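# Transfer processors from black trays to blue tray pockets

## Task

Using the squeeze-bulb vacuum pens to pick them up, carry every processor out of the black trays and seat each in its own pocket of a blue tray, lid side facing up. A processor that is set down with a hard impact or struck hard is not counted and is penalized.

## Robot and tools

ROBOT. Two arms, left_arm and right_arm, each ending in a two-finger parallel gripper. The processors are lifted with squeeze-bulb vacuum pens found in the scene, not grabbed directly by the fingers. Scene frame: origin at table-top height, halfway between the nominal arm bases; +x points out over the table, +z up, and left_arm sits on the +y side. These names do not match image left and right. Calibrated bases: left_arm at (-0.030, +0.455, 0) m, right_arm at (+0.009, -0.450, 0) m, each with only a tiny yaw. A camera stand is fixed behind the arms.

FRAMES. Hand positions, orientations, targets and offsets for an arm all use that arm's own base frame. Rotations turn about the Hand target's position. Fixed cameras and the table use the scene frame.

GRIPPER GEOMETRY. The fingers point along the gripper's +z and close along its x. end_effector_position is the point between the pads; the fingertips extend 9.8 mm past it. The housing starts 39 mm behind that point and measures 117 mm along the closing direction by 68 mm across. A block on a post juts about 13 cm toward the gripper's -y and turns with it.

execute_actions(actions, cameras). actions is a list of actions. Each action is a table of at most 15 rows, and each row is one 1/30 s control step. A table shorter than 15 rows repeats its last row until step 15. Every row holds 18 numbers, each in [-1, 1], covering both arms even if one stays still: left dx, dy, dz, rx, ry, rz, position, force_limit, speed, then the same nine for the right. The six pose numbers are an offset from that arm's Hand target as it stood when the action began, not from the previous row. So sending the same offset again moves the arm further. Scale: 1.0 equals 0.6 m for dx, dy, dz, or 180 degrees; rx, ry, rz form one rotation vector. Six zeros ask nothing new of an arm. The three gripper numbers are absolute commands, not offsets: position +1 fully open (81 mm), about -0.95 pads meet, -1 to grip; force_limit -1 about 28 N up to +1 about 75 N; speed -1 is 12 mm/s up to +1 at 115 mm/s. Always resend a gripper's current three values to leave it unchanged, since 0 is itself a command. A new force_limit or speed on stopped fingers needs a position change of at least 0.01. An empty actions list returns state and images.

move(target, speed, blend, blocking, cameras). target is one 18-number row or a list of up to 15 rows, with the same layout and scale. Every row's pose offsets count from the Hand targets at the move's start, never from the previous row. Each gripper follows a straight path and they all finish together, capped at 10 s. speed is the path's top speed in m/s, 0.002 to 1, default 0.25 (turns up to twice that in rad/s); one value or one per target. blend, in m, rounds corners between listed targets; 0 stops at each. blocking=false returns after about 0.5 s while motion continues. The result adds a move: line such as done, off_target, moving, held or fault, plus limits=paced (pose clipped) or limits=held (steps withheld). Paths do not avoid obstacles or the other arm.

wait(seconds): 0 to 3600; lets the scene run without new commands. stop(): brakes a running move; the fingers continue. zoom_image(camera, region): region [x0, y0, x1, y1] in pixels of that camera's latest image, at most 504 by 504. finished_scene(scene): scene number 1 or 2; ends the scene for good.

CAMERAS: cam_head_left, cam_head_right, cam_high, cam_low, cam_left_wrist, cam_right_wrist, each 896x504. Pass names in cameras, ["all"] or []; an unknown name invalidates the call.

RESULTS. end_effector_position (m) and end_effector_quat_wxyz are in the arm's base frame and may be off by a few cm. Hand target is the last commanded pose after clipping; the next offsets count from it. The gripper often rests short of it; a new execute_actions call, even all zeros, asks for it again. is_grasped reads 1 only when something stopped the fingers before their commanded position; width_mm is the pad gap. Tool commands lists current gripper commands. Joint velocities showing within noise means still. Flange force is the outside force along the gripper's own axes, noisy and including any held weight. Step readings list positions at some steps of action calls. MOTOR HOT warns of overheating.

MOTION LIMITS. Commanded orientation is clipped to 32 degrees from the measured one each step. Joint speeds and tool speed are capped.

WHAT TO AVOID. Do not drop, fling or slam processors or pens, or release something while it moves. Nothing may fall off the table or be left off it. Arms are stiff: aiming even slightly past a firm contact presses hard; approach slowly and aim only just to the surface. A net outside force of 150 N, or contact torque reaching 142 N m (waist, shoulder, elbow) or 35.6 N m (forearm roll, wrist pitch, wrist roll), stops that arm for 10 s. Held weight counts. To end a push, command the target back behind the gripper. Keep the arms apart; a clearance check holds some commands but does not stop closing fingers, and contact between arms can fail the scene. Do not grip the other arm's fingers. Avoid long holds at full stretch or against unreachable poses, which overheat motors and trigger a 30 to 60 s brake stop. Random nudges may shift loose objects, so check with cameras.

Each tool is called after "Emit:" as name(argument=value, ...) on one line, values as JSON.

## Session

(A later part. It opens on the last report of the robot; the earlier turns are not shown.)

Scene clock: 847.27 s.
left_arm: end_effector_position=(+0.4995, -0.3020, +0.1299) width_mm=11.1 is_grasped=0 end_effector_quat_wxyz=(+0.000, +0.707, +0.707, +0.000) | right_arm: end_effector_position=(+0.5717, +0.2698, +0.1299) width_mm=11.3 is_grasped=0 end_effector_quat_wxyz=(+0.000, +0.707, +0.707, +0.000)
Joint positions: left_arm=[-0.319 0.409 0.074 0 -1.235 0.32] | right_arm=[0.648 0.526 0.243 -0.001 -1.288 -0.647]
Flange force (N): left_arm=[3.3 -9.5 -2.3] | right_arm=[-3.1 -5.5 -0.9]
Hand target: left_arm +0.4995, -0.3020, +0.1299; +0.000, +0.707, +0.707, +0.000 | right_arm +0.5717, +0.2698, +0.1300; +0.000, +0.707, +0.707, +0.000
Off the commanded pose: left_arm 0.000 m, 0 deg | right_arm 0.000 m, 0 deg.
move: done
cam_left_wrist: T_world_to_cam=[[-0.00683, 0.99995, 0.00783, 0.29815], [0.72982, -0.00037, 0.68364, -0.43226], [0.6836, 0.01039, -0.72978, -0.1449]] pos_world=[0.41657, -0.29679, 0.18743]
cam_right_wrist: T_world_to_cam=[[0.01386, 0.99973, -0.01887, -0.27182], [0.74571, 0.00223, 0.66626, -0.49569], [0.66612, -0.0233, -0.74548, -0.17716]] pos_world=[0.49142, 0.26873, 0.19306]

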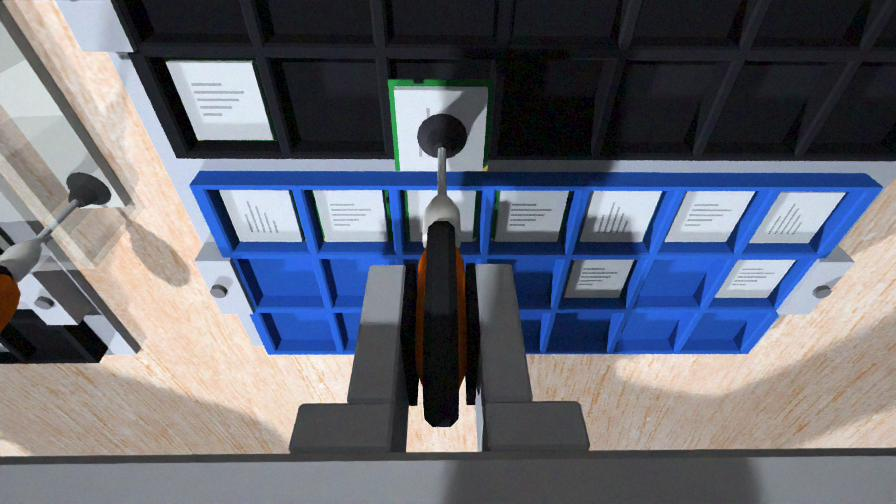

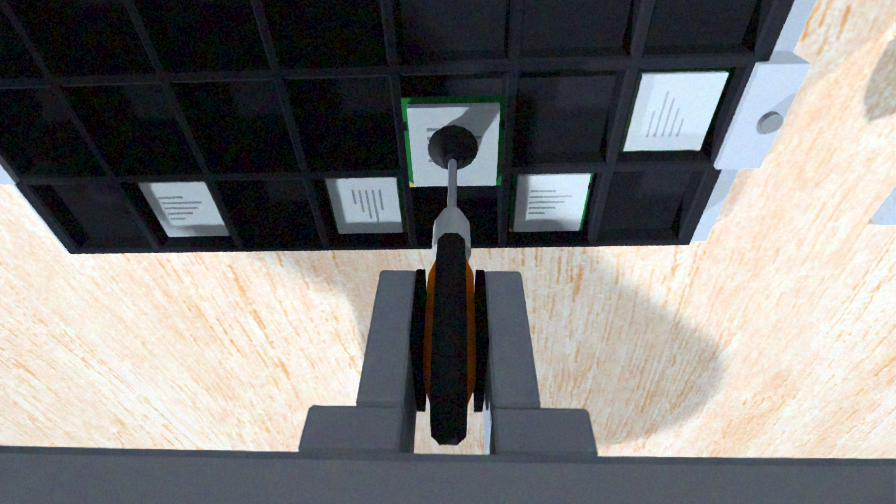

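Emit:
move(target=[[0.1740,-0.0020,0,0,0,0,-0.685,1,-0.3, -0.1775,-0.0038,0,0,0,0,-0.68,1,-0.5],[0.1740,-0.0020,-0.035,0,0,0,-0.685,1,-0.3, -0.1775,-0.0038,-0.0358,0,0,0,-0.68,1,-0.5],[0.1740,-0.0020,-0.035,0,0,0,-0.98,1,-0.3, -0.1775,-0.0038,-0.0358,0,0,0,-0.98,1,-0.5],[0.1740,-0.0020,0,0,0,0,-0.98,1,-0.3, -0.1775,-0.0038,0,0,0,0,-0.98,1,-0.5]], speed=[0.25,0.06,0.05,0.1], cameras=["cam_left_wrist","cam_right_wrist"])

Emit:
move(target=[[-0.1757,-0.1493,0,0,0,0,-0.98,1,-0.3, 0.1740,0.1538,0,0,0,0,-0.98,1,-0.5],[-0.1757,-0.1493,-0.0407,0,0,0,-0.98,1,-0.3, 0.1740,0.1538,-0.0425,0,0,0,-0.98,1,-0.5],[-0.1757,-0.1493,-0.0407,0,0,0,-0.685,1,-0.3, 0.1740,0.1538,-0.0425,0,0,0,-0.68,1,-0.5],[-0.1757,-0.1493,0,0,0,0,-0.685,1,-0.3, 0.1740,0.1538,0,0,0,0,-0.68,1,-0.5]], speed=[0.25,0.06,0.05,0.1], cameras=["cam_left_wrist","cam_right_wrist"])

Scene clock: 857.83 s.
left_arm: end_effector_position=(+0.6039, -0.3032, +0.1299) width_mm=8.2 is_grasped=1 end_effector_quat_wxyz=(+0.000, +0.707, +0.707, +0.000) | right_arm: end_effector_position=(+0.4652, +0.2675, +0.1299) width_mm=8.8 is_grasped=1 end_effector_quat_wxyz=(+0.000, +0.707, +0.707, +0.000)
Joint positions: left_arm=[-0.272 0.637 0.414 0 -1.348 0.272] | right_arm=[0.766 0.298 -0.076 -0.001 -1.196 -0.765]
Flange force (N): left_arm=[4.4 -12.4 -2.5] | right_arm=[-2.8 -4.1 -1.1]
Hand target: left_arm +0.6039, -0.3032, +0.1299; +0.000, +0.707, +0.707, +0.000 | right_arm +0.4652, +0.2675, +0.1300; +0.000, +0.707, +0.707, +0.000
Off the commanded pose: left_arm 0.000 m, 0 deg | right_arm 0.000 m, 0 deg.
move: done
cam_left_wrist: T_world_to_cam=[[-0.00691, 0.99995, 0.00776, 0.30012], [0.72982, -0.00027, 0.68364, -0.50843], [0.6836, 0.01039, -0.72978, -0.21626]] pos_world=[0.52097, -0.29799, 0.18743]
cam_right_wrist: T_world_to_cam=[[0.01379, 0.99973, -0.01879, -0.26804], [0.74571, 0.00223, 0.66626, -0.41626], [0.66612, -0.0232, -0.74548, -0.1063]] pos_world=[0.38492, 0.26643, 0.19306]

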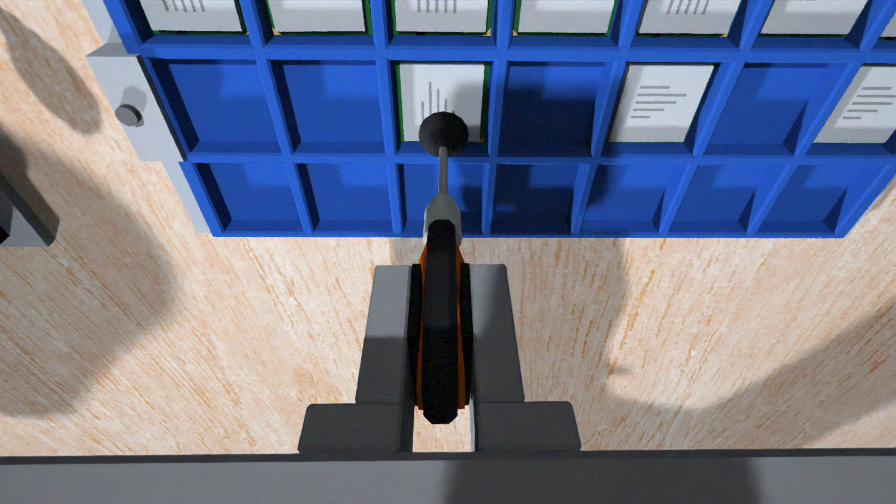

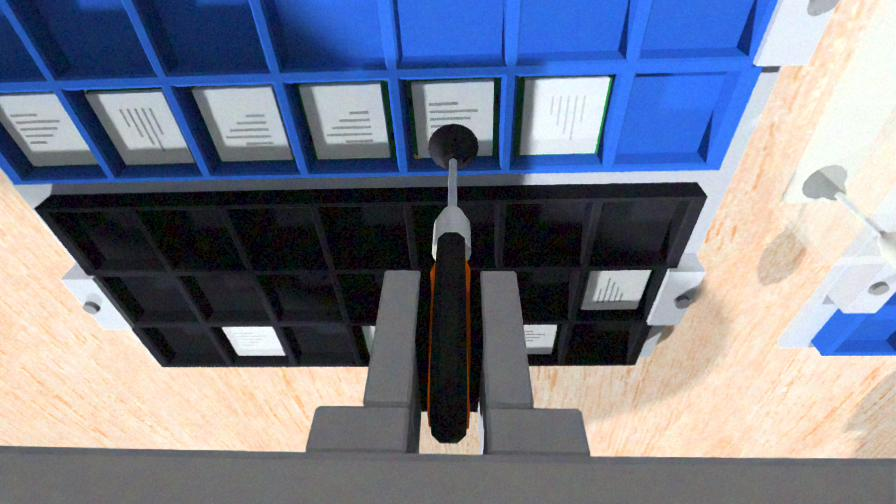

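Scene clock: 858.97 s.
left_arm: end_effector_position=(+0.5382, -0.3585, +0.1297) width_mm=8.2 is_grasped=1 end_effector_quat_wxyz=(-0.001, +0.707, +0.707, +0.000) | right_arm: end_effector_position=(+0.5235, +0.3195, +0.1300) width_mm=8.8 is_grasped=1 end_effector_quat_wxyz=(+0.001, +0.707, +0.707, +0.004)
Joint positions: left_arm=[-0.385 0.563 0.299 0 -1.308 0.385] | right_arm=[0.763 0.474 0.166 0.002 -1.256 -0.763]
Flange force (N): left_arm=[5.0 -10.9 -2.7] | right_arm=[-3.9 -4.6 -0.7]
Hand target: left_arm +0.5382, -0.3585, +0.1297; -0.001, +0.707, +0.707, +0.000 (not the last commanded pose) | right_arm +0.5235, +0.3195, +0.1300; +0.001, +0.707, +0.707, +0.004 (not the last commanded pose)
Tool commands: left_gripper/position=-0.98 left_gripper/force_limit=+1.0 left_gripper/speed=-0.3 right_gripper/position=-0.98 right_gripper/force_limit=+1.0 right_gripper/speed=-0.5
Off the commanded pose: left_arm 0.052 m, 0 deg | right_arm 0.061 m, 0 deg.
move: held (left_arm, right_arm; a check stopped the path); path passed 0 of 4 targets; target 3's new numbers were not sent; limits=held
pose unreachable (left arm): on one or more control steps of this call, first in action 0 (counted from 0), this arm could not follow its commanded pose, so it was not sent that pose on those steps. It may still have moved: this result reports where it is.
cause: moving toward the commanded pose would bring a part of the arm too close to another arm (a part of this arm just beyond joint 5 (wrist pitch) and a part of the right arm just beyond its joint 4 (forearm roll), along the way the arms are being sent, or toward where that arm still pushes).
pose unreachable (right arm): on one or more control steps of this call, first in action 0 (counted from 0), this arm could not follow its commanded pose, so it was not sent that pose on those steps. It may still have moved: this result reports where it is.
cause: moving toward the commanded pose would bring a part of the arm too close to another arm (a part of this arm just beyond joint 4 (forearm roll) and a part of the left arm just beyond its joint 5 (wrist pitch), along the way the arms are being sent, or toward where that arm still pushes).
cam_left_wrist: T_world_to_cam=[[-0.00589, 0.99995, 0.00831, 0.3544], [0.73084, -0.00137, 0.68255, -0.46107], [0.68253, 0.01009, -0.73079, -0.17027]] pos_world=[0.45527, -0.35329, 0.18733]
cam_right_wrist: T_world_to_cam=[[0.01411, 0.99977, -0.01594, -0.32143], [0.74114, 0.00024, 0.67135, -0.45747], [0.6712, -0.02129, -0.74097, -0.14767]] pos_world=[0.4427, 0.31832, 0.19257]

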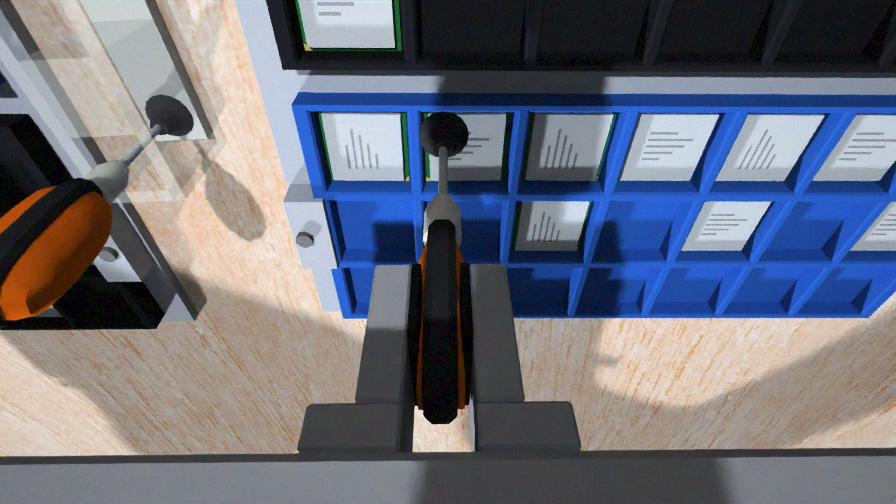

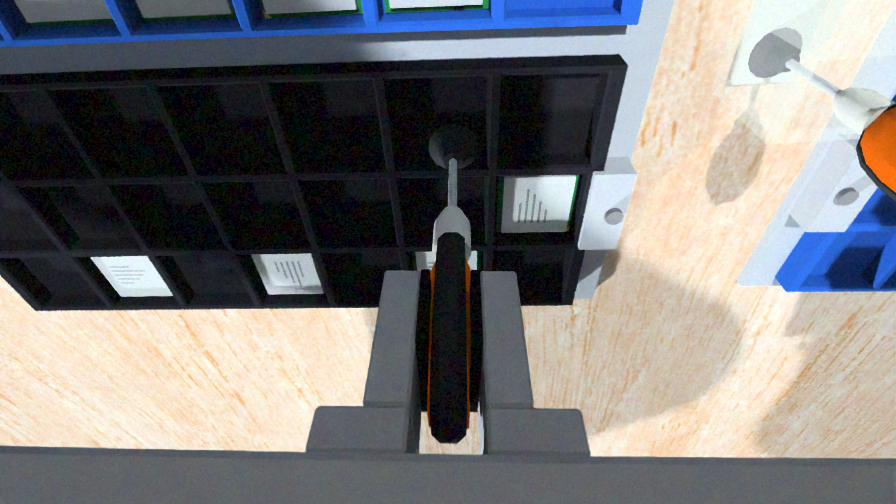

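Emit:
move(target=[[0,0,0,0,0,0,-0.98,1,-0.3, 0.1595,-0.3065,0,-0.0013,0.0022,0,-0.98,1,-0.5],[-0.066,-0.0572,0.0003,-0.00045,-0.00045,0,-0.98,1,-0.3, 0.1595,-0.3065,0,-0.0013,0.0022,0,-0.98,1,-0.5]], speed=[0.25,0.15], cameras=["cam_left_wrist","cam_right_wrist"])

Scene clock: 868.73 s.
left_arm: end_effector_position=(+0.4986, -0.3928, +0.1299) width_mm=8.2 is_grasped=1 end_effector_quat_wxyz=(+0.000, +0.707, +0.707, +0.000) | right_arm: end_effector_position=(+0.6192, +0.1356, +0.1300) width_mm=8.8 is_grasped=1 end_effector_quat_wxyz=(+0.000, +0.707, +0.707, +0.000)
Joint positions: left_arm=[-0.461 0.532 0.251 0.001 -1.29 0.46] | right_arm=[0.422 0.53 0.249 0 -1.29 -0.422]
Flange force (N): left_arm=[5.2 -10.5 -2.7] | right_arm=[-1.6 -6.6 -1.2]
Hand target: left_arm +0.4986, -0.3928, +0.1299; +0.000, +0.707, +0.707, +0.000 | right_arm +0.6192, +0.1356, +0.1300; +0.000, +0.707, +0.707, +0.000
Off the commanded pose: left_arm 0.000 m, 0 deg | right_arm 0.000 m, 0 deg.
move: done
cam_left_wrist: T_world_to_cam=[[-0.00609, 0.99996, 0.00675, 0.38874], [0.72996, -0.00017, 0.68348, -0.43152], [0.68346, 0.00909, -0.72993, -0.1437]] pos_world=[0.41557, -0.38749, 0.18742]
cam_right_wrist: T_world_to_cam=[[0.01386, 0.9997, -0.02035, -0.13812], [0.74563, 0.00323, 0.66635, -0.53091], [0.66622, -0.02441, -0.74536, -0.2117]] pos_world=[0.53882, 0.13463, 0.19317]

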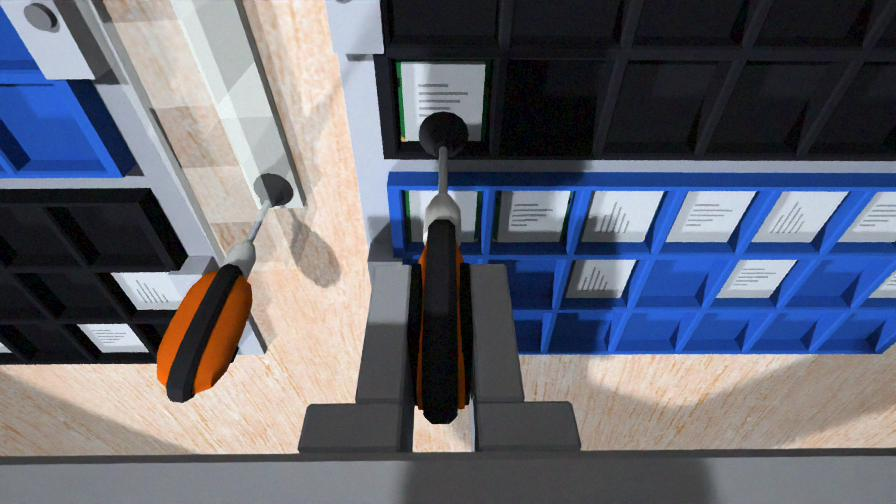

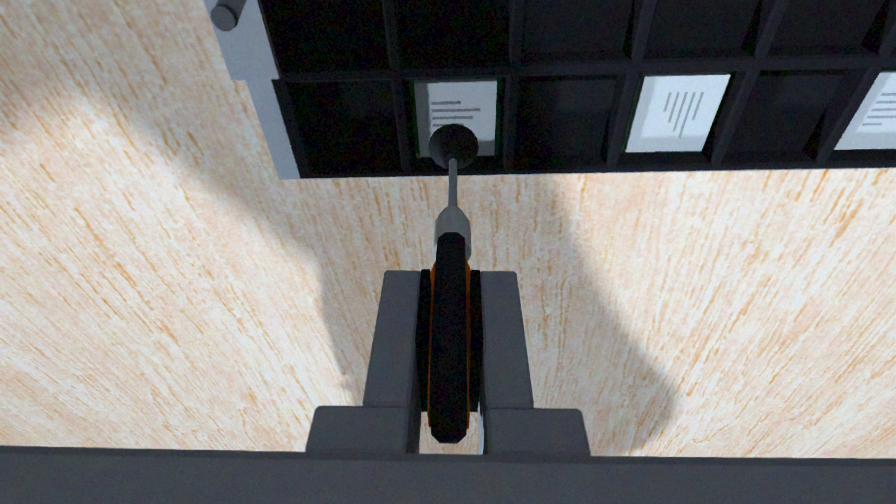

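Emit:
move(target=[[0,0,-0.0407,0,0,0,-0.98,1,-0.3, 0,0,-0.0425,0,0,0,-0.98,1,-0.5],[0,0,-0.0407,0,0,0,-0.685,1,-0.3, 0,0,-0.0425,0,0,0,-0.68,1,-0.5],[0,0,0,0,0,0,-0.685,1,-0.3, 0,0,0,0,0,0,-0.68,1,-0.5]], speed=[0.06,0.05,0.1], cameras=["cam_left_wrist","cam_right_wrist"])

Emit:
move(target=[[0.1740,-0.0020,0,0,0,0,-0.685,1,-0.3, -0.3275,-0.0065,0,0,0,0,-0.68,1,-0.5]], speed=[0.3], cameras=["cam_left_wrist","cam_right_wrist"])

Scene clock: 876.83 s.
left_arm: end_effector_position=(+0.4986, -0.3928, +0.1298) width_mm=11.1 is_grasped=0 end_effector_quat_wxyz=(+0.000, +0.707, +0.707, +0.000) | right_arm: end_effector_position=(+0.6192, +0.1355, +0.1300) width_mm=11.3 is_grasped=0 end_effector_quat_wxyz=(+0.000, +0.707, +0.707, +0.000)
Joint positions: left_arm=[-0.461 0.532 0.251 0.001 -1.29 0.46] | right_arm=[0.422 0.53 0.249 0.001 -1.29 -0.422]
Flange force (N): left_arm=[4.9 -9.0 -2.1] | right_arm=[-1.7 -6.7 -1.2]
Hand target: left_arm +0.4986, -0.3928, +0.1299; +0.000, +0.707, +0.707, +0.000 | right_arm +0.6192, +0.1356, +0.1300; +0.000, +0.707, +0.707, +0.000
Off the commanded pose: left_arm 0.000 m, 0 deg | right_arm 0.000 m, 0 deg.
move: done
cam_left_wrist: T_world_to_cam=[[-0.00594, 0.99996, 0.00675, 0.38868], [0.72992, -0.00027, 0.68353, -0.43148], [0.68351, 0.00899, -0.72989, -0.14384]] pos_world=[0.41557, -0.38749, 0.18732]
cam_right_wrist: T_world_to_cam=[[0.01392, 0.99969, -0.02042, -0.13815], [0.74563, 0.00323, 0.66635, -0.53099], [0.66622, -0.02451, -0.74536, -0.21176]] pos_world=[0.53892, 0.13463, 0.19317]

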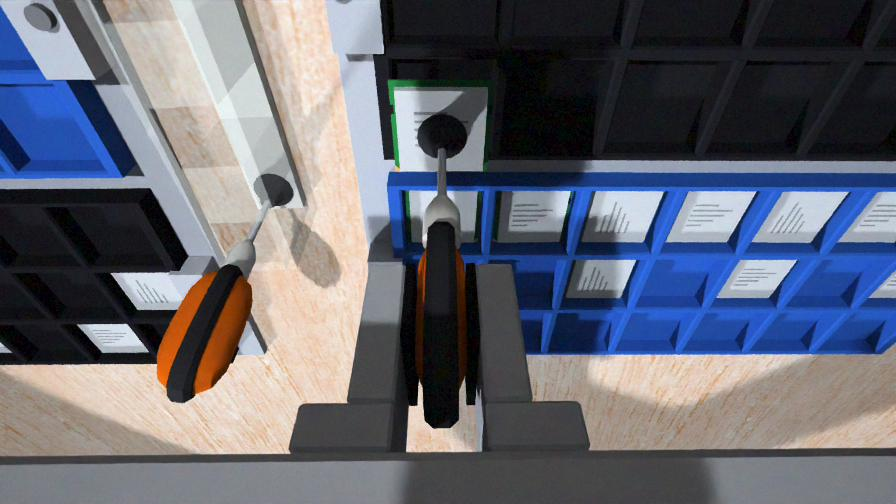

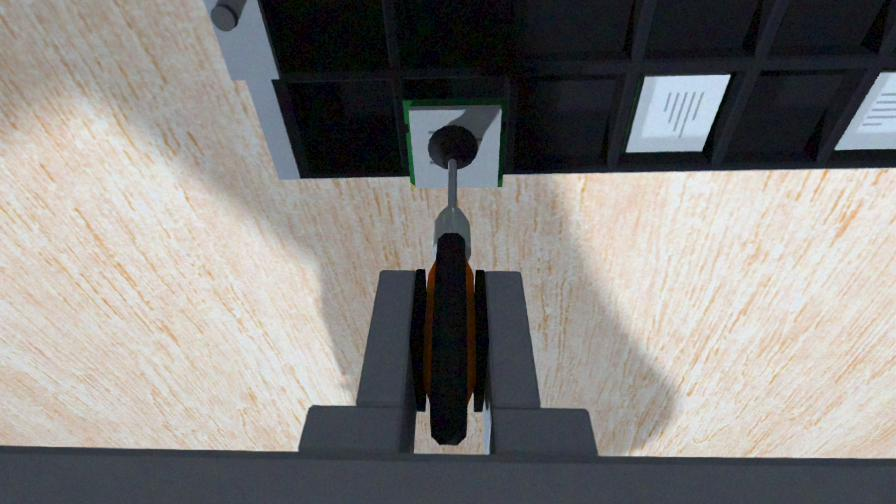

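Scene clock: 878.13 s.
left_arm: end_effector_position=(+0.6030, -0.3940, +0.1299) width_mm=11.1 is_grasped=0 end_effector_quat_wxyz=(+0.000, +0.707, +0.707, +0.000) | right_arm: end_effector_position=(+0.4227, +0.1317, +0.1300) width_mm=11.3 is_grasped=0 end_effector_quat_wxyz=(+0.000, +0.707, +0.707, +0.000)
Joint positions: left_arm=[-0.397 0.761 0.616 0.001 -1.425 0.396] | right_arm=[0.6 0.074 -0.343 0 -1.154 -0.6]
Flange force (N): left_arm=[6.2 -12.3 -2.7] | right_arm=[-1.9 -2.9 -0.3]
Hand target: left_arm +0.6030, -0.3940, +0.1299; +0.000, +0.707, +0.707, +0.000 | right_arm +0.4227, +0.1317, +0.1300; +0.000, +0.707, +0.707, +0.000
Off the commanded pose: left_arm 0.000 m, 0 deg | right_arm 0.000 m, 0 deg.
move: done
cam_left_wrist: T_world_to_cam=[[-0.00601, 0.99996, 0.00682, 0.39053], [0.72987, -0.00027, 0.68359, -0.50767], [0.68356, 0.00909, -0.72984, -0.21518]] pos_world=[0.51997, -0.38869, 0.18732]
cam_right_wrist: T_world_to_cam=[[0.01386, 0.9997, -0.02035, -0.1315], [0.74563, 0.00323, 0.66635, -0.38446], [0.66622, -0.02441, -0.74536, -0.08095]] pos_world=[0.34242, 0.13073, 0.19317]

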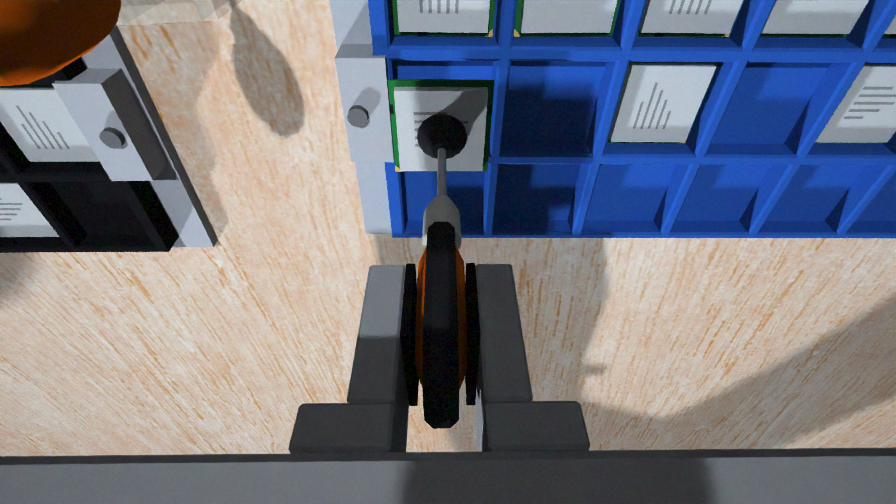

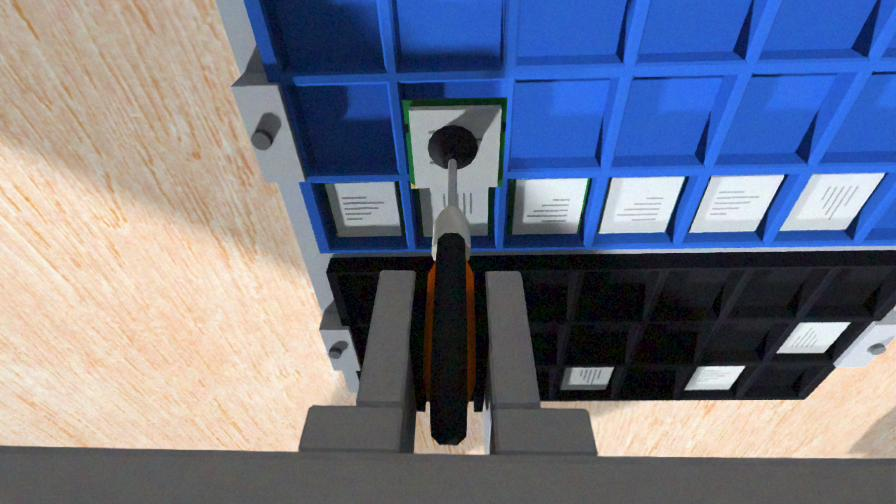

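Emit:
move(target=[[0,0,-0.035,0,0,0,-0.685,1,-0.3, 0,0,-0.0358,0,0,0,-0.68,1,-0.5],[0,0,-0.035,0,0,0,-0.98,1,-0.3, 0,0,-0.0358,0,0,0,-0.98,1,-0.5],[0,0,0,0,0,0,-0.98,1,-0.3, 0,0,0,0,0,0,-0.98,1,-0.5]], speed=[0.06,0.05,0.1], cameras=["cam_left_wrist","cam_right_wrist"])

Scene clock: 886.77 s.
left_arm: end_effector_position=(+0.6030, -0.3940, +0.1299) width_mm=8.2 is_grasped=1 end_effector_quat_wxyz=(+0.000, +0.707, +0.707, +0.000) | right_arm: end_effector_position=(+0.4227, +0.1317, +0.1300) width_mm=8.8 is_grasped=1 end_effector_quat_wxyz=(+0.000, +0.707, +0.707, +0.000)
Joint positions: left_arm=[-0.397 0.761 0.616 0.001 -1.425 0.396] | right_arm=[0.6 0.074 -0.344 0 -1.154 -0.6]
Flange force (N): left_arm=[8.4 -15.6 -1.7] | right_arm=[-1.3 -2.7 -0.6]
Hand target: left_arm +0.6030, -0.3940, +0.1299; +0.000, +0.707, +0.707, +0.000 | right_arm +0.4227, +0.1317, +0.1300; +0.000, +0.707, +0.707, +0.000
Off the commanded pose: left_arm 0.000 m, 0 deg | right_arm 0.000 m, 0 deg.
move: done
cam_left_wrist: T_world_to_cam=[[-0.00594, 0.99996, 0.00675, 0.3906], [0.72996, -0.00027, 0.68348, -0.5077], [0.68346, 0.00899, -0.72993, -0.21515]] pos_world=[0.51997, -0.38879, 0.18732]
cam_right_wrist: T_world_to_cam=[[0.01386, 0.9997, -0.02035, -0.1315], [0.74563, 0.00323, 0.66635, -0.38438], [0.66622, -0.02441, -0.74536, -0.08089]] pos_world=[0.34232, 0.13073, 0.19317]

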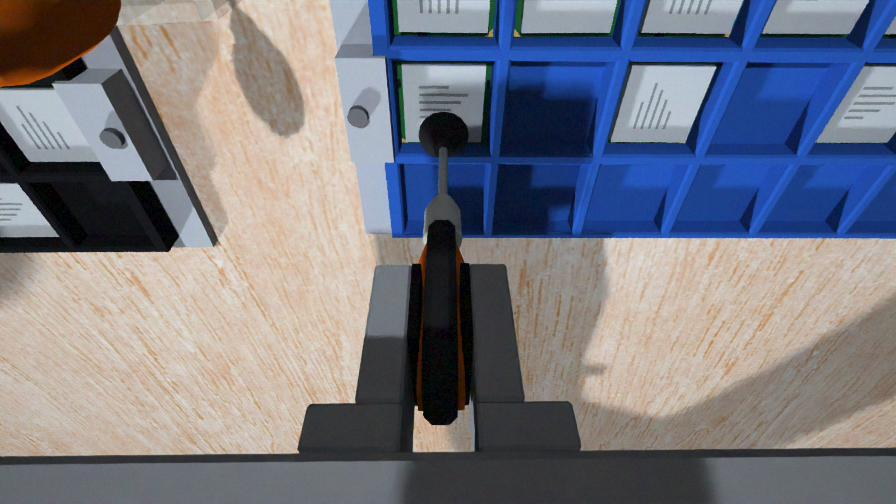

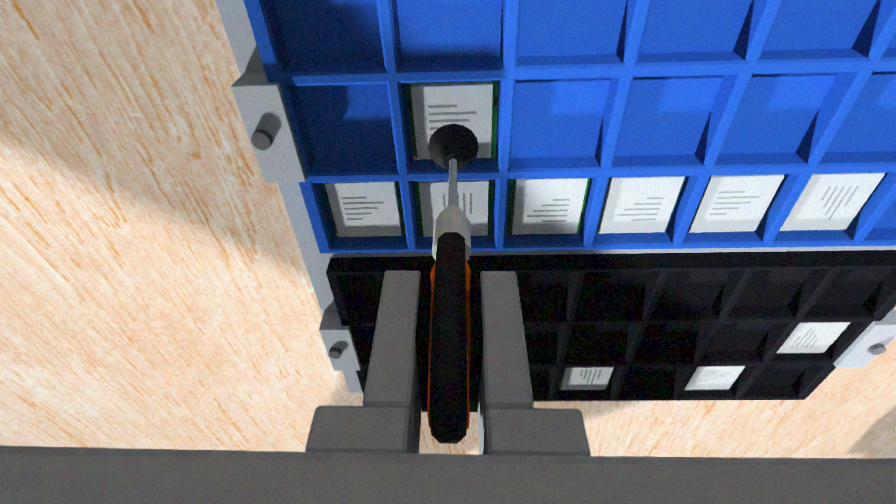

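Emit:
move(target=[[0,0,0.1,0,0,0,-0.98,1,-0.3, 0.3248,0.1565,0,0,0,0,-0.98,1,-0.5],[-0.255,0.74,0.15,0,0,0,-0.98,1,-0.3, 0.3248,0.1565,-0.0425,0,0,0,-0.98,1,-0.5],[-0.255,0.74,0.15,0,0,0,-0.98,1,-0.3, 0.3248,0.1565,-0.0425,0,0,0,-0.68,1,-0.5],[-0.255,0.74,0.15,0,0,0,-0.98,1,-0.3, 0.3248,0.1565,0,0,0,0,-0.68,1,-0.5]], speed=[0.25,0.25,0.05,0.1], cameras=["cam_right_wrist"])

Scene clock: 905.80 s.
left_arm: end_effector_position=(+0.4500, +0.0500, +0.2199) width_mm=8.2 is_grasped=1 end_effector_quat_wxyz=(+0.000, +0.707, +0.707, +0.000) | right_arm: end_effector_position=(+0.6176, +0.2256, +0.1300) width_mm=11.3 is_grasped=0 end_effector_quat_wxyz=(+0.000, +0.707, +0.707, +0.000)
Joint positions: left_arm=[0.402 0.03 -0.17 0.001 -1.371 -0.403] | right_arm=[0.549 0.589 0.34 0 -1.322 -0.549]
Flange force (N): left_arm=[-3.4 -6.0 -1.8] | right_arm=[-3.1 -7.4 -0.7]
Hand target: left_arm +0.4500, +0.0500, +0.2199; +0.000, +0.707, +0.707, +0.000 | right_arm +0.6176, +0.2256, +0.1300; +0.000, +0.707, +0.707, +0.000
Off the commanded pose: left_arm 0.000 m, 0 deg | right_arm 0.000 m, 0 deg.
move: done
cam_right_wrist: T_world_to_cam=[[0.01393, 0.9997, -0.02028, -0.22813], [0.74563, 0.00313, 0.66635, -0.52999], [0.66622, -0.02441, -0.74536, -0.20844]] pos_world=[0.53722, 0.22463, 0.19317]

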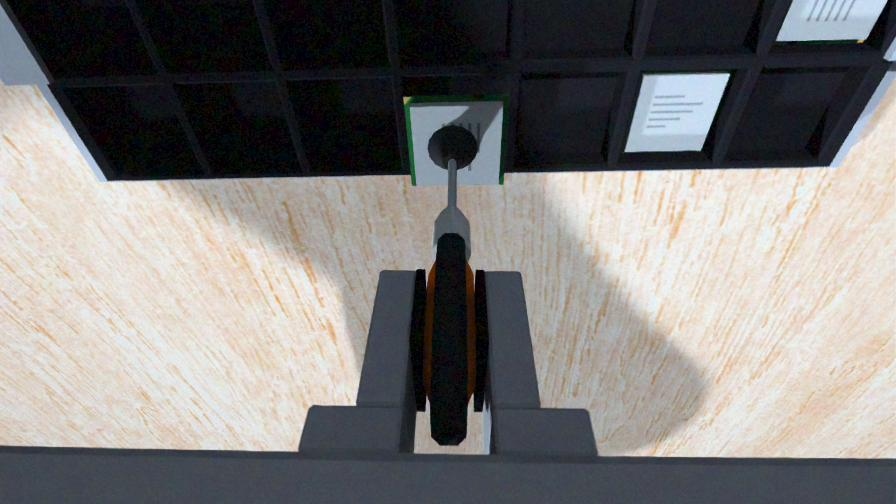

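Emit:
move(target=[[0,0,0,0,0,0,-0.98,1,-0.3,-0.3275,-0.0065,0,0,0,0,-0.68,1,-0.5],[0,0,0,0,0,0,-0.98,1,-0.3,-0.3275,-0.0065,-0.0358,0,0,0,-0.68,1,-0.5],[0,0,0,0,0,0,-0.98,1,-0.3,-0.3275,-0.0065,-0.0358,0,0,0,-0.98,1,-0.5],[0,0,0,0,0,0,-0.98,1,-0.3,-0.3275,-0.0065,0,0,0,0,-0.98,1,-0.5]], speed=[0.3,0.06,0.05,0.1], cameras=["cam_right_wrist"])

Emit:
move(target=[[0,0,0,0,0,0,-0.98,1,-0.3,0.3248,0.1565,0,0,0,0,-0.98,1,-0.5],[0,0,0,0,0,0,-0.98,1,-0.3,0.3248,0.1565,-0.0425,0,0,0,-0.98,1,-0.5],[0,0,0,0,0,0,-0.98,1,-0.3,0.3248,0.1565,-0.0425,0,0,0,-0.68,1,-0.5],[0,0,0,0,0,0,-0.98,1,-0.3,0.3248,0.1565,0,0,0,0,-0.68,1,-0.5]], speed=[0.3,0.06,0.05,0.1], cameras=["cam_right_wrist"])

Scene clock: 919.07 s.
left_arm: end_effector_position=(+0.4500, +0.0500, +0.2199) width_mm=8.2 is_grasped=1 end_effector_quat_wxyz=(+0.000, +0.707, +0.707, +0.000) | right_arm: end_effector_position=(+0.4211, +0.2217, +0.1300) width_mm=8.9 is_grasped=1 end_effector_quat_wxyz=(+0.000, +0.707, +0.707, +0.000)
Joint positions: left_arm=[0.402 0.03 -0.17 0.001 -1.371 -0.403] | right_arm=[0.761 0.155 -0.253 0 -1.164 -0.761]
Flange force (N): left_arm=[-3.3 -5.4 -1.0] | right_arm=[-2.2 -4.0 -0.8]
Hand target: left_arm +0.4500, +0.0500, +0.2199; +0.000, +0.707, +0.707, +0.000 | right_arm +0.4211, +0.2217, +0.1300; +0.000, +0.707, +0.707, +0.000
Off the commanded pose: left_arm 0.000 m, 0 deg | right_arm 0.000 m, 0 deg.
move: done
cam_right_wrist: T_world_to_cam=[[0.01386, 0.9997, -0.02035, -0.22145], [0.74558, 0.00323, 0.66641, -0.38347], [0.66627, -0.02441, -0.74531, -0.07765]] pos_world=[0.34072, 0.22073, 0.19317]

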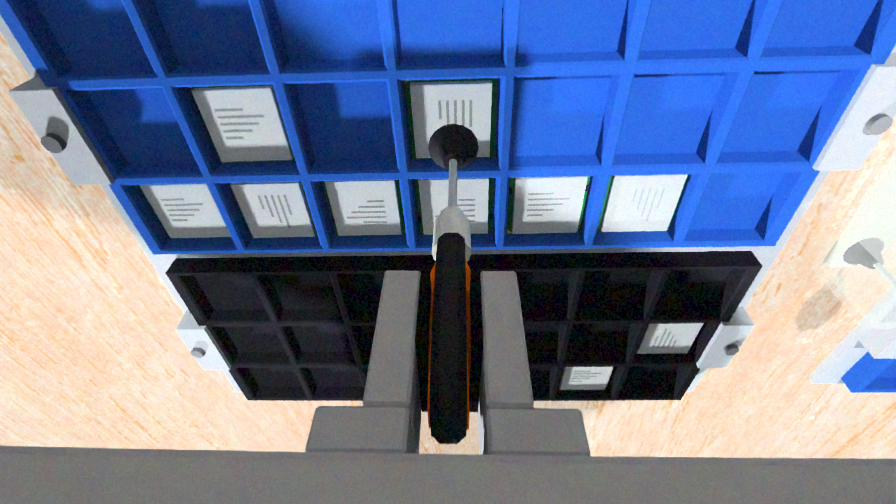

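Scene clock: 922.23 s.
left_arm: end_effector_position=(+0.4500, +0.0500, +0.2199) width_mm=8.2 is_grasped=1 end_effector_quat_wxyz=(+0.000, +0.707, +0.707, +0.000) | right_arm: end_effector_position=(+0.6160, +0.3156, +0.1300) width_mm=11.3 is_grasped=0 end_effector_quat_wxyz=(+0.000, +0.707, +0.707, +0.000)
Joint positions: left_arm=[0.402 0.03 -0.17 0.001 -1.371 -0.403] | right_arm=[0.663 0.681 0.485 0 -1.375 -0.662]
Flange force (N): left_arm=[-3.1 -5.1 -1.7] | right_arm=[-4.6 -8.6 -0.8]
Hand target: left_arm +0.4500, +0.0500, +0.2199; +0.000, +0.707, +0.707, +0.000 | right_arm +0.6160, +0.3156, +0.1300; +0.000, +0.707, +0.707, +0.000
Off the commanded pose: left_arm 0.000 m, 0 deg | right_arm 0.000 m, 0 deg.
move: done
cam_right_wrist: T_world_to_cam=[[0.01393, 0.9997, -0.02028, -0.31808], [0.74563, 0.00313, 0.66635, -0.52907], [0.66622, -0.02441, -0.74536, -0.20518]] pos_world=[0.53562, 0.31463, 0.19317]

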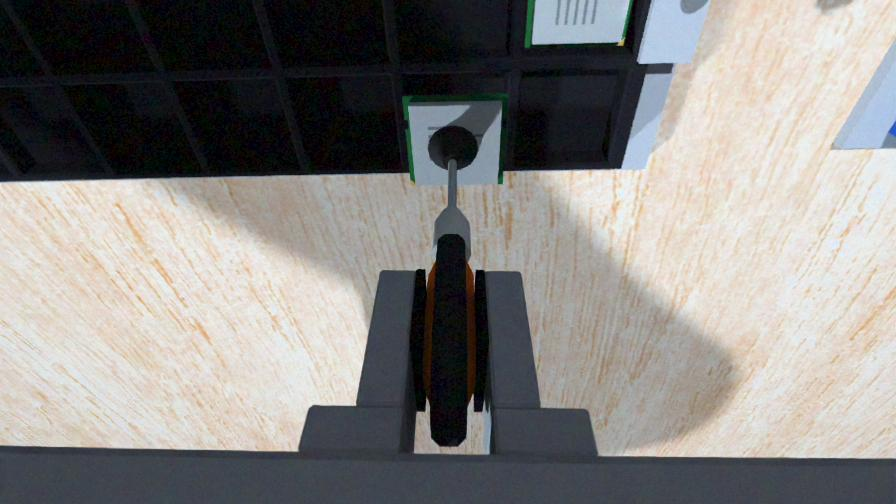

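Emit:
move(target=[[0,0,0,0,0,0,-0.98,1,-0.3,-0.3275,-0.0065,0,0,0,0,-0.68,1,-0.5],[0,0,0,0,0,0,-0.98,1,-0.3,-0.3275,-0.0065,-0.0358,0,0,0,-0.68,1,-0.5],[0,0,0,0,0,0,-0.98,1,-0.3,-0.3275,-0.0065,-0.0358,0,0,0,-0.98,1,-0.5],[0,0,0,0,0,0,-0.98,1,-0.3,-0.3275,-0.0065,0,0,0,0,-0.98,1,-0.5]], speed=[0.3,0.06,0.05,0.1], cameras=["cam_right_wrist"])

Emit:
move(target=[[0,0,0,0,0,0,-0.98,1,-0.3,0.2512,0.0802,0,0,0,0,-0.98,1,-0.5],[0,0,0,0,0,0,-0.98,1,-0.3,0.2512,0.0802,-0.0425,0,0,0,-0.98,1,-0.5],[0,0,0,0,0,0,-0.98,1,-0.3,0.2512,0.0802,-0.0425,0,0,0,-0.68,1,-0.5],[0,0,0,0,0,0,-0.98,1,-0.3,0.2512,0.0802,0,0,0,0,-0.68,1,-0.5]], speed=[0.3,0.06,0.05,0.1], cameras=["cam_right_wrist"])

Scene clock: 934.50 s.
left_arm: end_effector_position=(+0.4500, +0.0500, +0.2199) width_mm=8.2 is_grasped=1 end_effector_quat_wxyz=(+0.000, +0.707, +0.707, +0.000) | right_arm: end_effector_position=(+0.4195, +0.3117, +0.1300) width_mm=8.9 is_grasped=1 end_effector_quat_wxyz=(+0.000, +0.707, +0.707, +0.000)
Joint positions: left_arm=[0.402 0.03 -0.17 0.001 -1.371 -0.403] | right_arm=[0.891 0.265 -0.118 0 -1.188 -0.89]
Flange force (N): left_arm=[-3.3 -6.4 -0.4] | right_arm=[-3.2 -3.8 -0.8]
Hand target: left_arm +0.4500, +0.0500, +0.2199; +0.000, +0.707, +0.707, +0.000 | right_arm +0.4195, +0.3117, +0.1300; +0.000, +0.707, +0.707, +0.000
Off the commanded pose: left_arm 0.000 m, 0 deg | right_arm 0.000 m, 0 deg.
move: done
cam_right_wrist: T_world_to_cam=[[0.01386, 0.9997, -0.02035, -0.3114], [0.74563, 0.00323, 0.66635, -0.38258], [0.66622, -0.02441, -0.74536, -0.07436]] pos_world=[0.33912, 0.31073, 0.19317]

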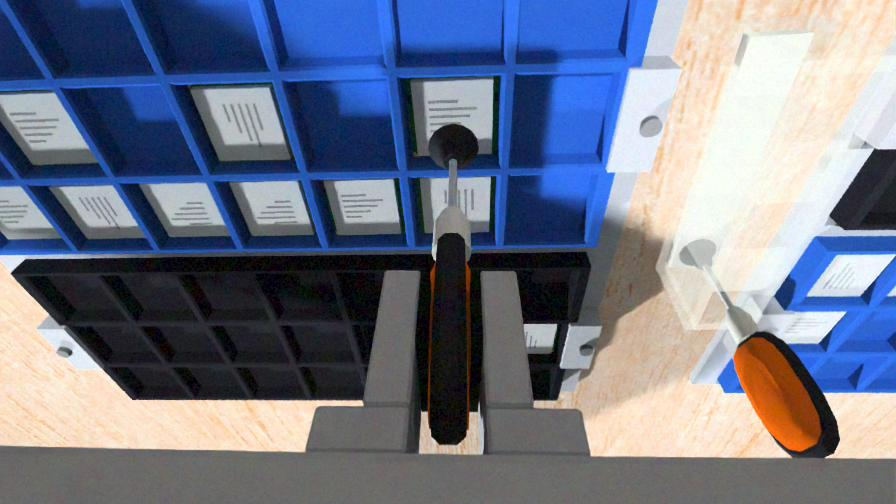

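Scene clock: 937.37 s.
left_arm: end_effector_position=(+0.4500, +0.0500, +0.2199) width_mm=8.2 is_grasped=1 end_effector_quat_wxyz=(+0.000, +0.707, +0.707, +0.000) | right_arm: end_effector_position=(+0.5702, +0.3598, +0.1300) width_mm=11.3 is_grasped=0 end_effector_quat_wxyz=(+0.000, +0.707, +0.707, +0.000)
Joint positions: left_arm=[0.402 0.03 -0.17 0.001 -1.371 -0.403] | right_arm=[0.757 0.633 0.408 0 -1.346 -0.757]
Flange force (N): left_arm=[-3.5 -6.4 -0.3] | right_arm=[-4.7 -7.0 -0.4]
Hand target: left_arm +0.4500, +0.0500, +0.2199; +0.000, +0.707, +0.707, +0.000 | right_arm +0.5702, +0.3598, +0.1300; +0.000, +0.707, +0.707, +0.000
Off the commanded pose: left_arm 0.000 m, 0 deg | right_arm 0.000 m, 0 deg.
move: done
cam_right_wrist: T_world_to_cam=[[0.01386, 0.9997, -0.02035, -0.36158], [0.74563, 0.00323, 0.66635, -0.4951], [0.66622, -0.02441, -0.74536, -0.17359]] pos_world=[0.48982, 0.35883, 0.19317]

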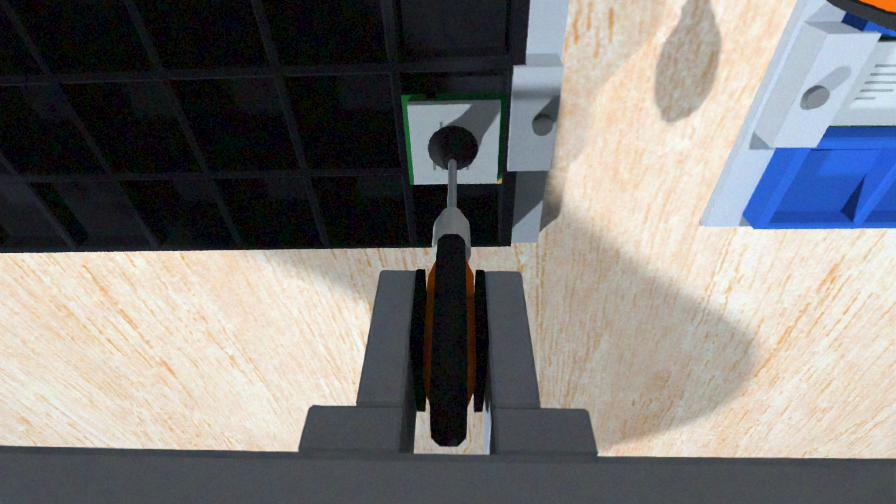

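Emit:
move(target=[[0,0,0,0,0,0,-0.98,1,-0.3,-0.1775,-0.0038,0,0,0,0,-0.68,1,-0.5],[0,0,0,0,0,0,-0.98,1,-0.3,-0.1775,-0.0038,-0.0358,0,0,0,-0.68,1,-0.5],[0,0,0,0,0,0,-0.98,1,-0.3,-0.1775,-0.0038,-0.0358,0,0,0,-0.98,1,-0.5],[0,0,0,0,0,0,-0.98,1,-0.3,-0.1775,-0.0038,0,0,0,0,-0.98,1,-0.5]], speed=[0.3,0.06,0.05,0.1], cameras=["cam_right_wrist"])

Emit:
move(target=[[0,0,0,0,0,0,-0.98,1,-0.3,0,0,0.16,0,0,0,-0.98,1,-0.5],[0,0,0,0,0,0,-0.98,1,-0.3,-0.0248,0.1382,0.16,0,0,0,-0.98,1,-0.5]], speed=[0.2,0.2], cameras=["cam_right_wrist","cam_head_left","cam_high"])

Scene clock: 946.50 s.
left_arm: end_effector_position=(+0.4500, +0.0500, +0.2199) width_mm=8.2 is_grasped=1 end_effector_quat_wxyz=(+0.000, +0.707, +0.707, +0.000) | right_arm: end_effector_position=(+0.4637, +0.3575, +0.1300) width_mm=8.9 is_grasped=1 end_effector_quat_wxyz=(+0.000, +0.707, +0.707, +0.000)
Joint positions: left_arm=[0.402 0.03 -0.17 0.001 -1.371 -0.403] | right_arm=[0.881 0.413 0.08 0 -1.238 -0.881]
Flange force (N): left_arm=[-3.4 -5.6 -1.4] | right_arm=[-4.1 -4.9 -1.0]
Hand target: left_arm +0.4500, +0.0500, +0.2199; +0.000, +0.707, +0.707, +0.000 | right_arm +0.4637, +0.3575, +0.1300; +0.000, +0.707, +0.707, +0.000
Off the commanded pose: left_arm 0.000 m, 0 deg | right_arm 0.000 m, 0 deg.
move: done
cam_right_wrist: T_world_to_cam=[[0.01385, 0.99969, -0.02049, -0.35777], [0.74558, 0.00333, 0.66641, -0.41571], [0.66627, -0.02451, -0.74531, -0.10269]] pos_world=[0.38332, 0.35653, 0.19317]

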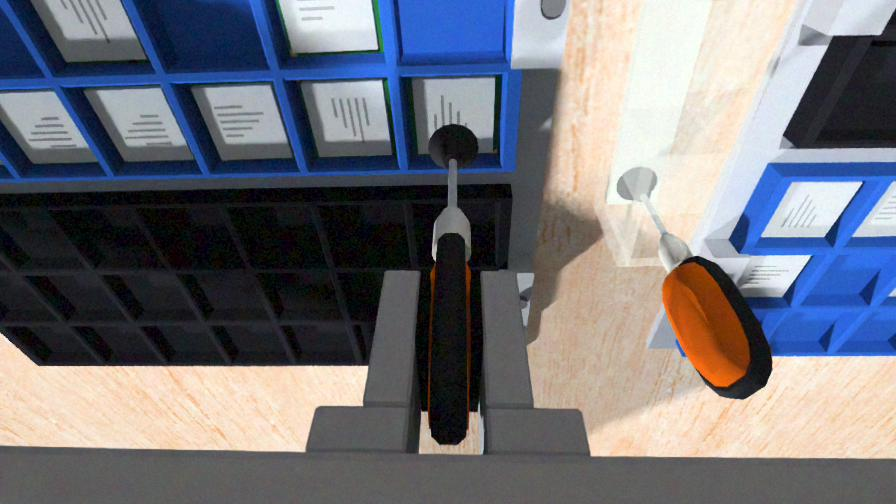

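Scene clock: 948.17 s.
left_arm: end_effector_position=(+0.4500, +0.0500, +0.2199) width_mm=8.2 is_grasped=1 end_effector_quat_wxyz=(+0.000, +0.707, +0.707, +0.000) | right_arm: end_effector_position=(+0.4488, +0.4404, +0.2261) width_mm=8.9 is_grasped=1 end_effector_quat_wxyz=(+0.000, +0.707, +0.707, +0.000)
Joint positions: left_arm=[0.402 0.03 -0.17 0.001 -1.371 -0.403] | right_arm=[0.984 0.473 0.393 0 -1.491 -0.984]
Flange force (N): left_arm=[-4.1 -6.5 -1.0] | right_arm=[-4.8 -4.7 0.1]
Hand target: left_arm +0.4500, +0.0500, +0.2199; +0.000, +0.707, +0.707, +0.000 | right_arm +0.4488, +0.4404, +0.2260; +0.000, +0.707, +0.707, +0.000
Off the commanded pose: left_arm 0.000 m, 0 deg | right_arm 0.000 m, 0 deg.
move: done
cam_right_wrist: T_world_to_cam=[[0.01393, 0.9997, -0.02028, -0.43856], [0.74563, 0.00313, 0.66635, -0.46876], [0.66622, -0.02441, -0.74536, -0.01919]] pos_world=[0.36842, 0.43943, 0.28917]
Images, in order (width x height): cam_head_left 896x504, cam_high 896x504, cam_right_wrist 896x504.

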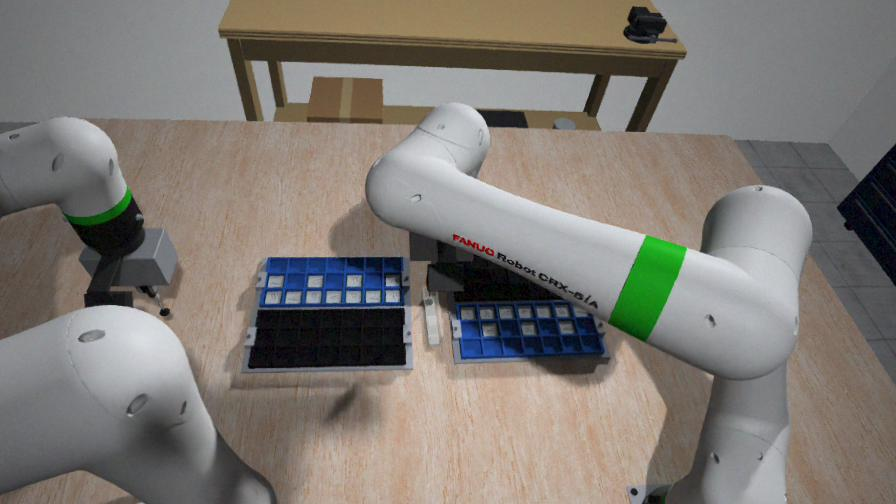

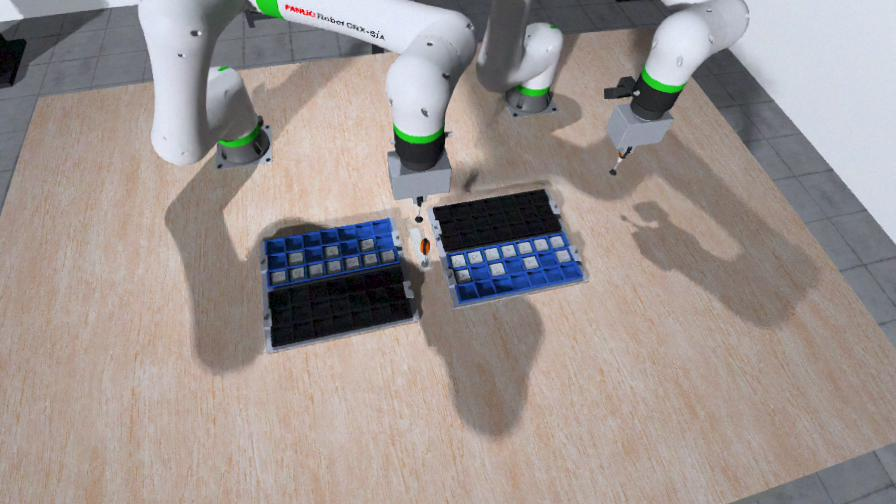

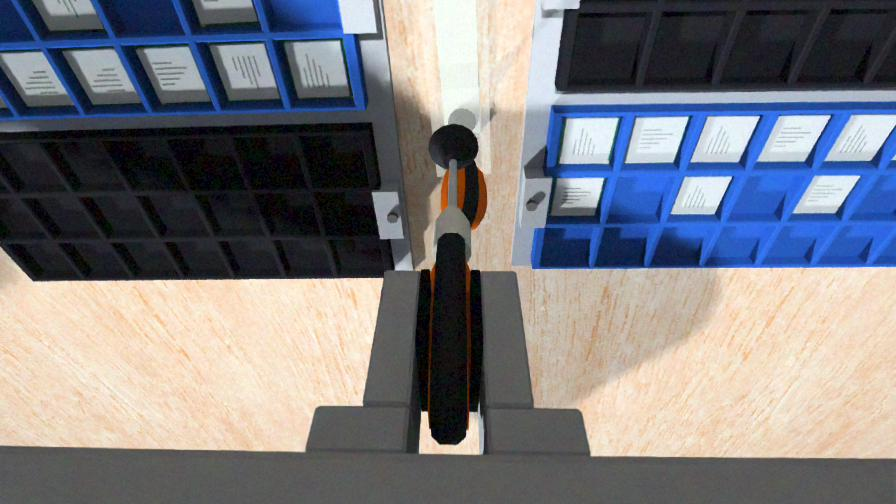

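Emit:
move(target=[[0,0,0,0,0,0,-0.98,1,-0.3,0,0,-0.13,0,0,0,-0.98,1,-0.5],[0,0,0,0,0,0,-0.98,1,-0.3,0,0,-0.205,0,0,0,-0.98,1,-0.5]], speed=[0.15,0.04], cameras=["cam_right_wrist"])

Scene clock: 954.87 s.
left_arm: end_effector_position=(+0.4500, +0.0500, +0.2199) width_mm=8.2 is_grasped=1 end_effector_quat_wxyz=(+0.000, +0.707, +0.707, +0.000) | right_arm: end_effector_position=(+0.4488, +0.4404, +0.1031) width_mm=8.9 is_grasped=1 end_effector_quat_wxyz=(+0.000, +0.707, +0.707, +0.000)
Joint positions: left_arm=[0.402 0.03 -0.17 0.001 -1.371 -0.403] | right_arm=[0.984 0.539 0.196 0 -1.229 -0.984]
Flange force (N): left_arm=[-3.8 -5.6 -1.4] | right_arm=[-5.5 -5.1 -1.1]
Hand target: left_arm +0.4500, +0.0500, +0.2199; +0.000, +0.707, +0.707, +0.000 | right_arm +0.4488, +0.4404, +0.1030; +0.000, +0.707, +0.707, +0.000
Off the commanded pose: left_arm 0.000 m, 0 deg | right_arm 0.000 m, 0 deg.
move: done
cam_right_wrist: T_world_to_cam=[[0.01393, 0.9997, -0.02028, -0.44116], [0.74558, 0.00313, 0.66641, -0.38679], [0.66627, -0.02441, -0.74531, -0.11089]] pos_world=[0.36842, 0.43953, 0.16617]

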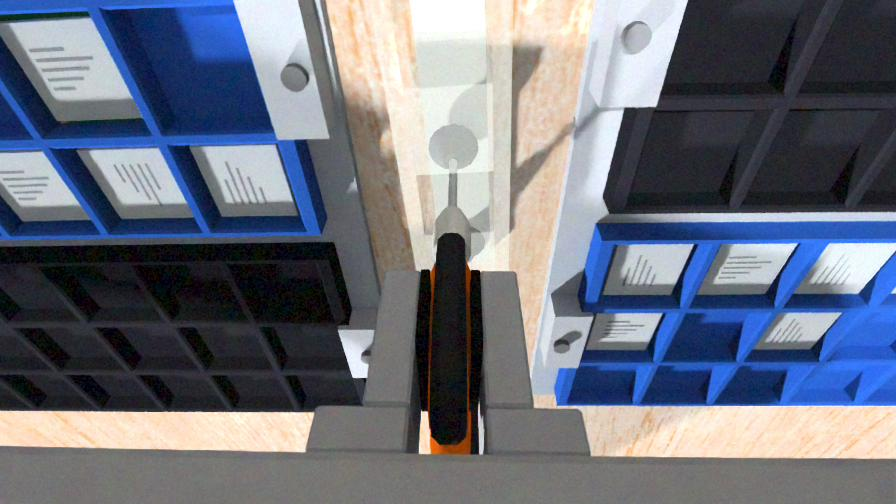

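Emit:
move(target=[[0,0,0,0,0,0,-0.98,1,-0.3,0,0,-0.004,0,0,0,-0.98,1,-0.5],[0,0,0,0,0,0,-0.98,1,-0.3,0,0,-0.004,0,0,0,0.3,1,-0.5],[0,0,0,0,0,0,-0.98,1,-0.3,0,0,0.25,0,0,0,0.3,1,-0.5]], speed=[0.03,0.05,0.12], cameras=["cam_right_wrist"])

Scene clock: 962.43 s.
left_arm: end_effector_position=(+0.4500, +0.0500, +0.2199) width_mm=8.2 is_grasped=1 end_effector_quat_wxyz=(+0.000, +0.707, +0.707, +0.000) | right_arm: end_effector_position=(+0.4489, +0.4404, +0.2531) width_mm=52.0 is_grasped=0 end_effector_quat_wxyz=(+0.000, +0.707, +0.707, +0.000)
Joint positions: left_arm=[0.402 0.03 -0.17 0.001 -1.371 -0.403] | right_arm=[0.984 0.469 0.451 0.001 -1.553 -0.984]
Flange force (N): left_arm=[-3.4 -5.2 -0.5] | right_arm=[-5.9 -5.7 0.8]
Hand target: left_arm +0.4500, +0.0500, +0.2199; +0.000, +0.707, +0.707, +0.000 | right_arm +0.4488, +0.4404, +0.2530; +0.000, +0.707, +0.707, +0.000
Off the commanded pose: left_arm 0.000 m, 0 deg | right_arm 0.000 m, 0 deg.
move: done
cam_right_wrist: T_world_to_cam=[[0.01379, 0.9997, -0.02041, -0.43792], [0.74539, 0.00333, 0.66662, -0.48691], [0.66648, -0.02441, -0.74512, 0.0007]] pos_world=[0.36852, 0.43943, 0.31617]

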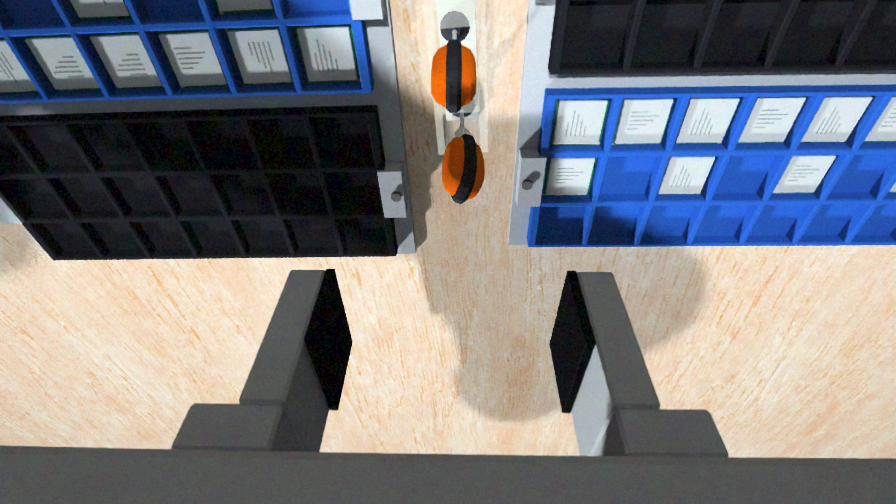

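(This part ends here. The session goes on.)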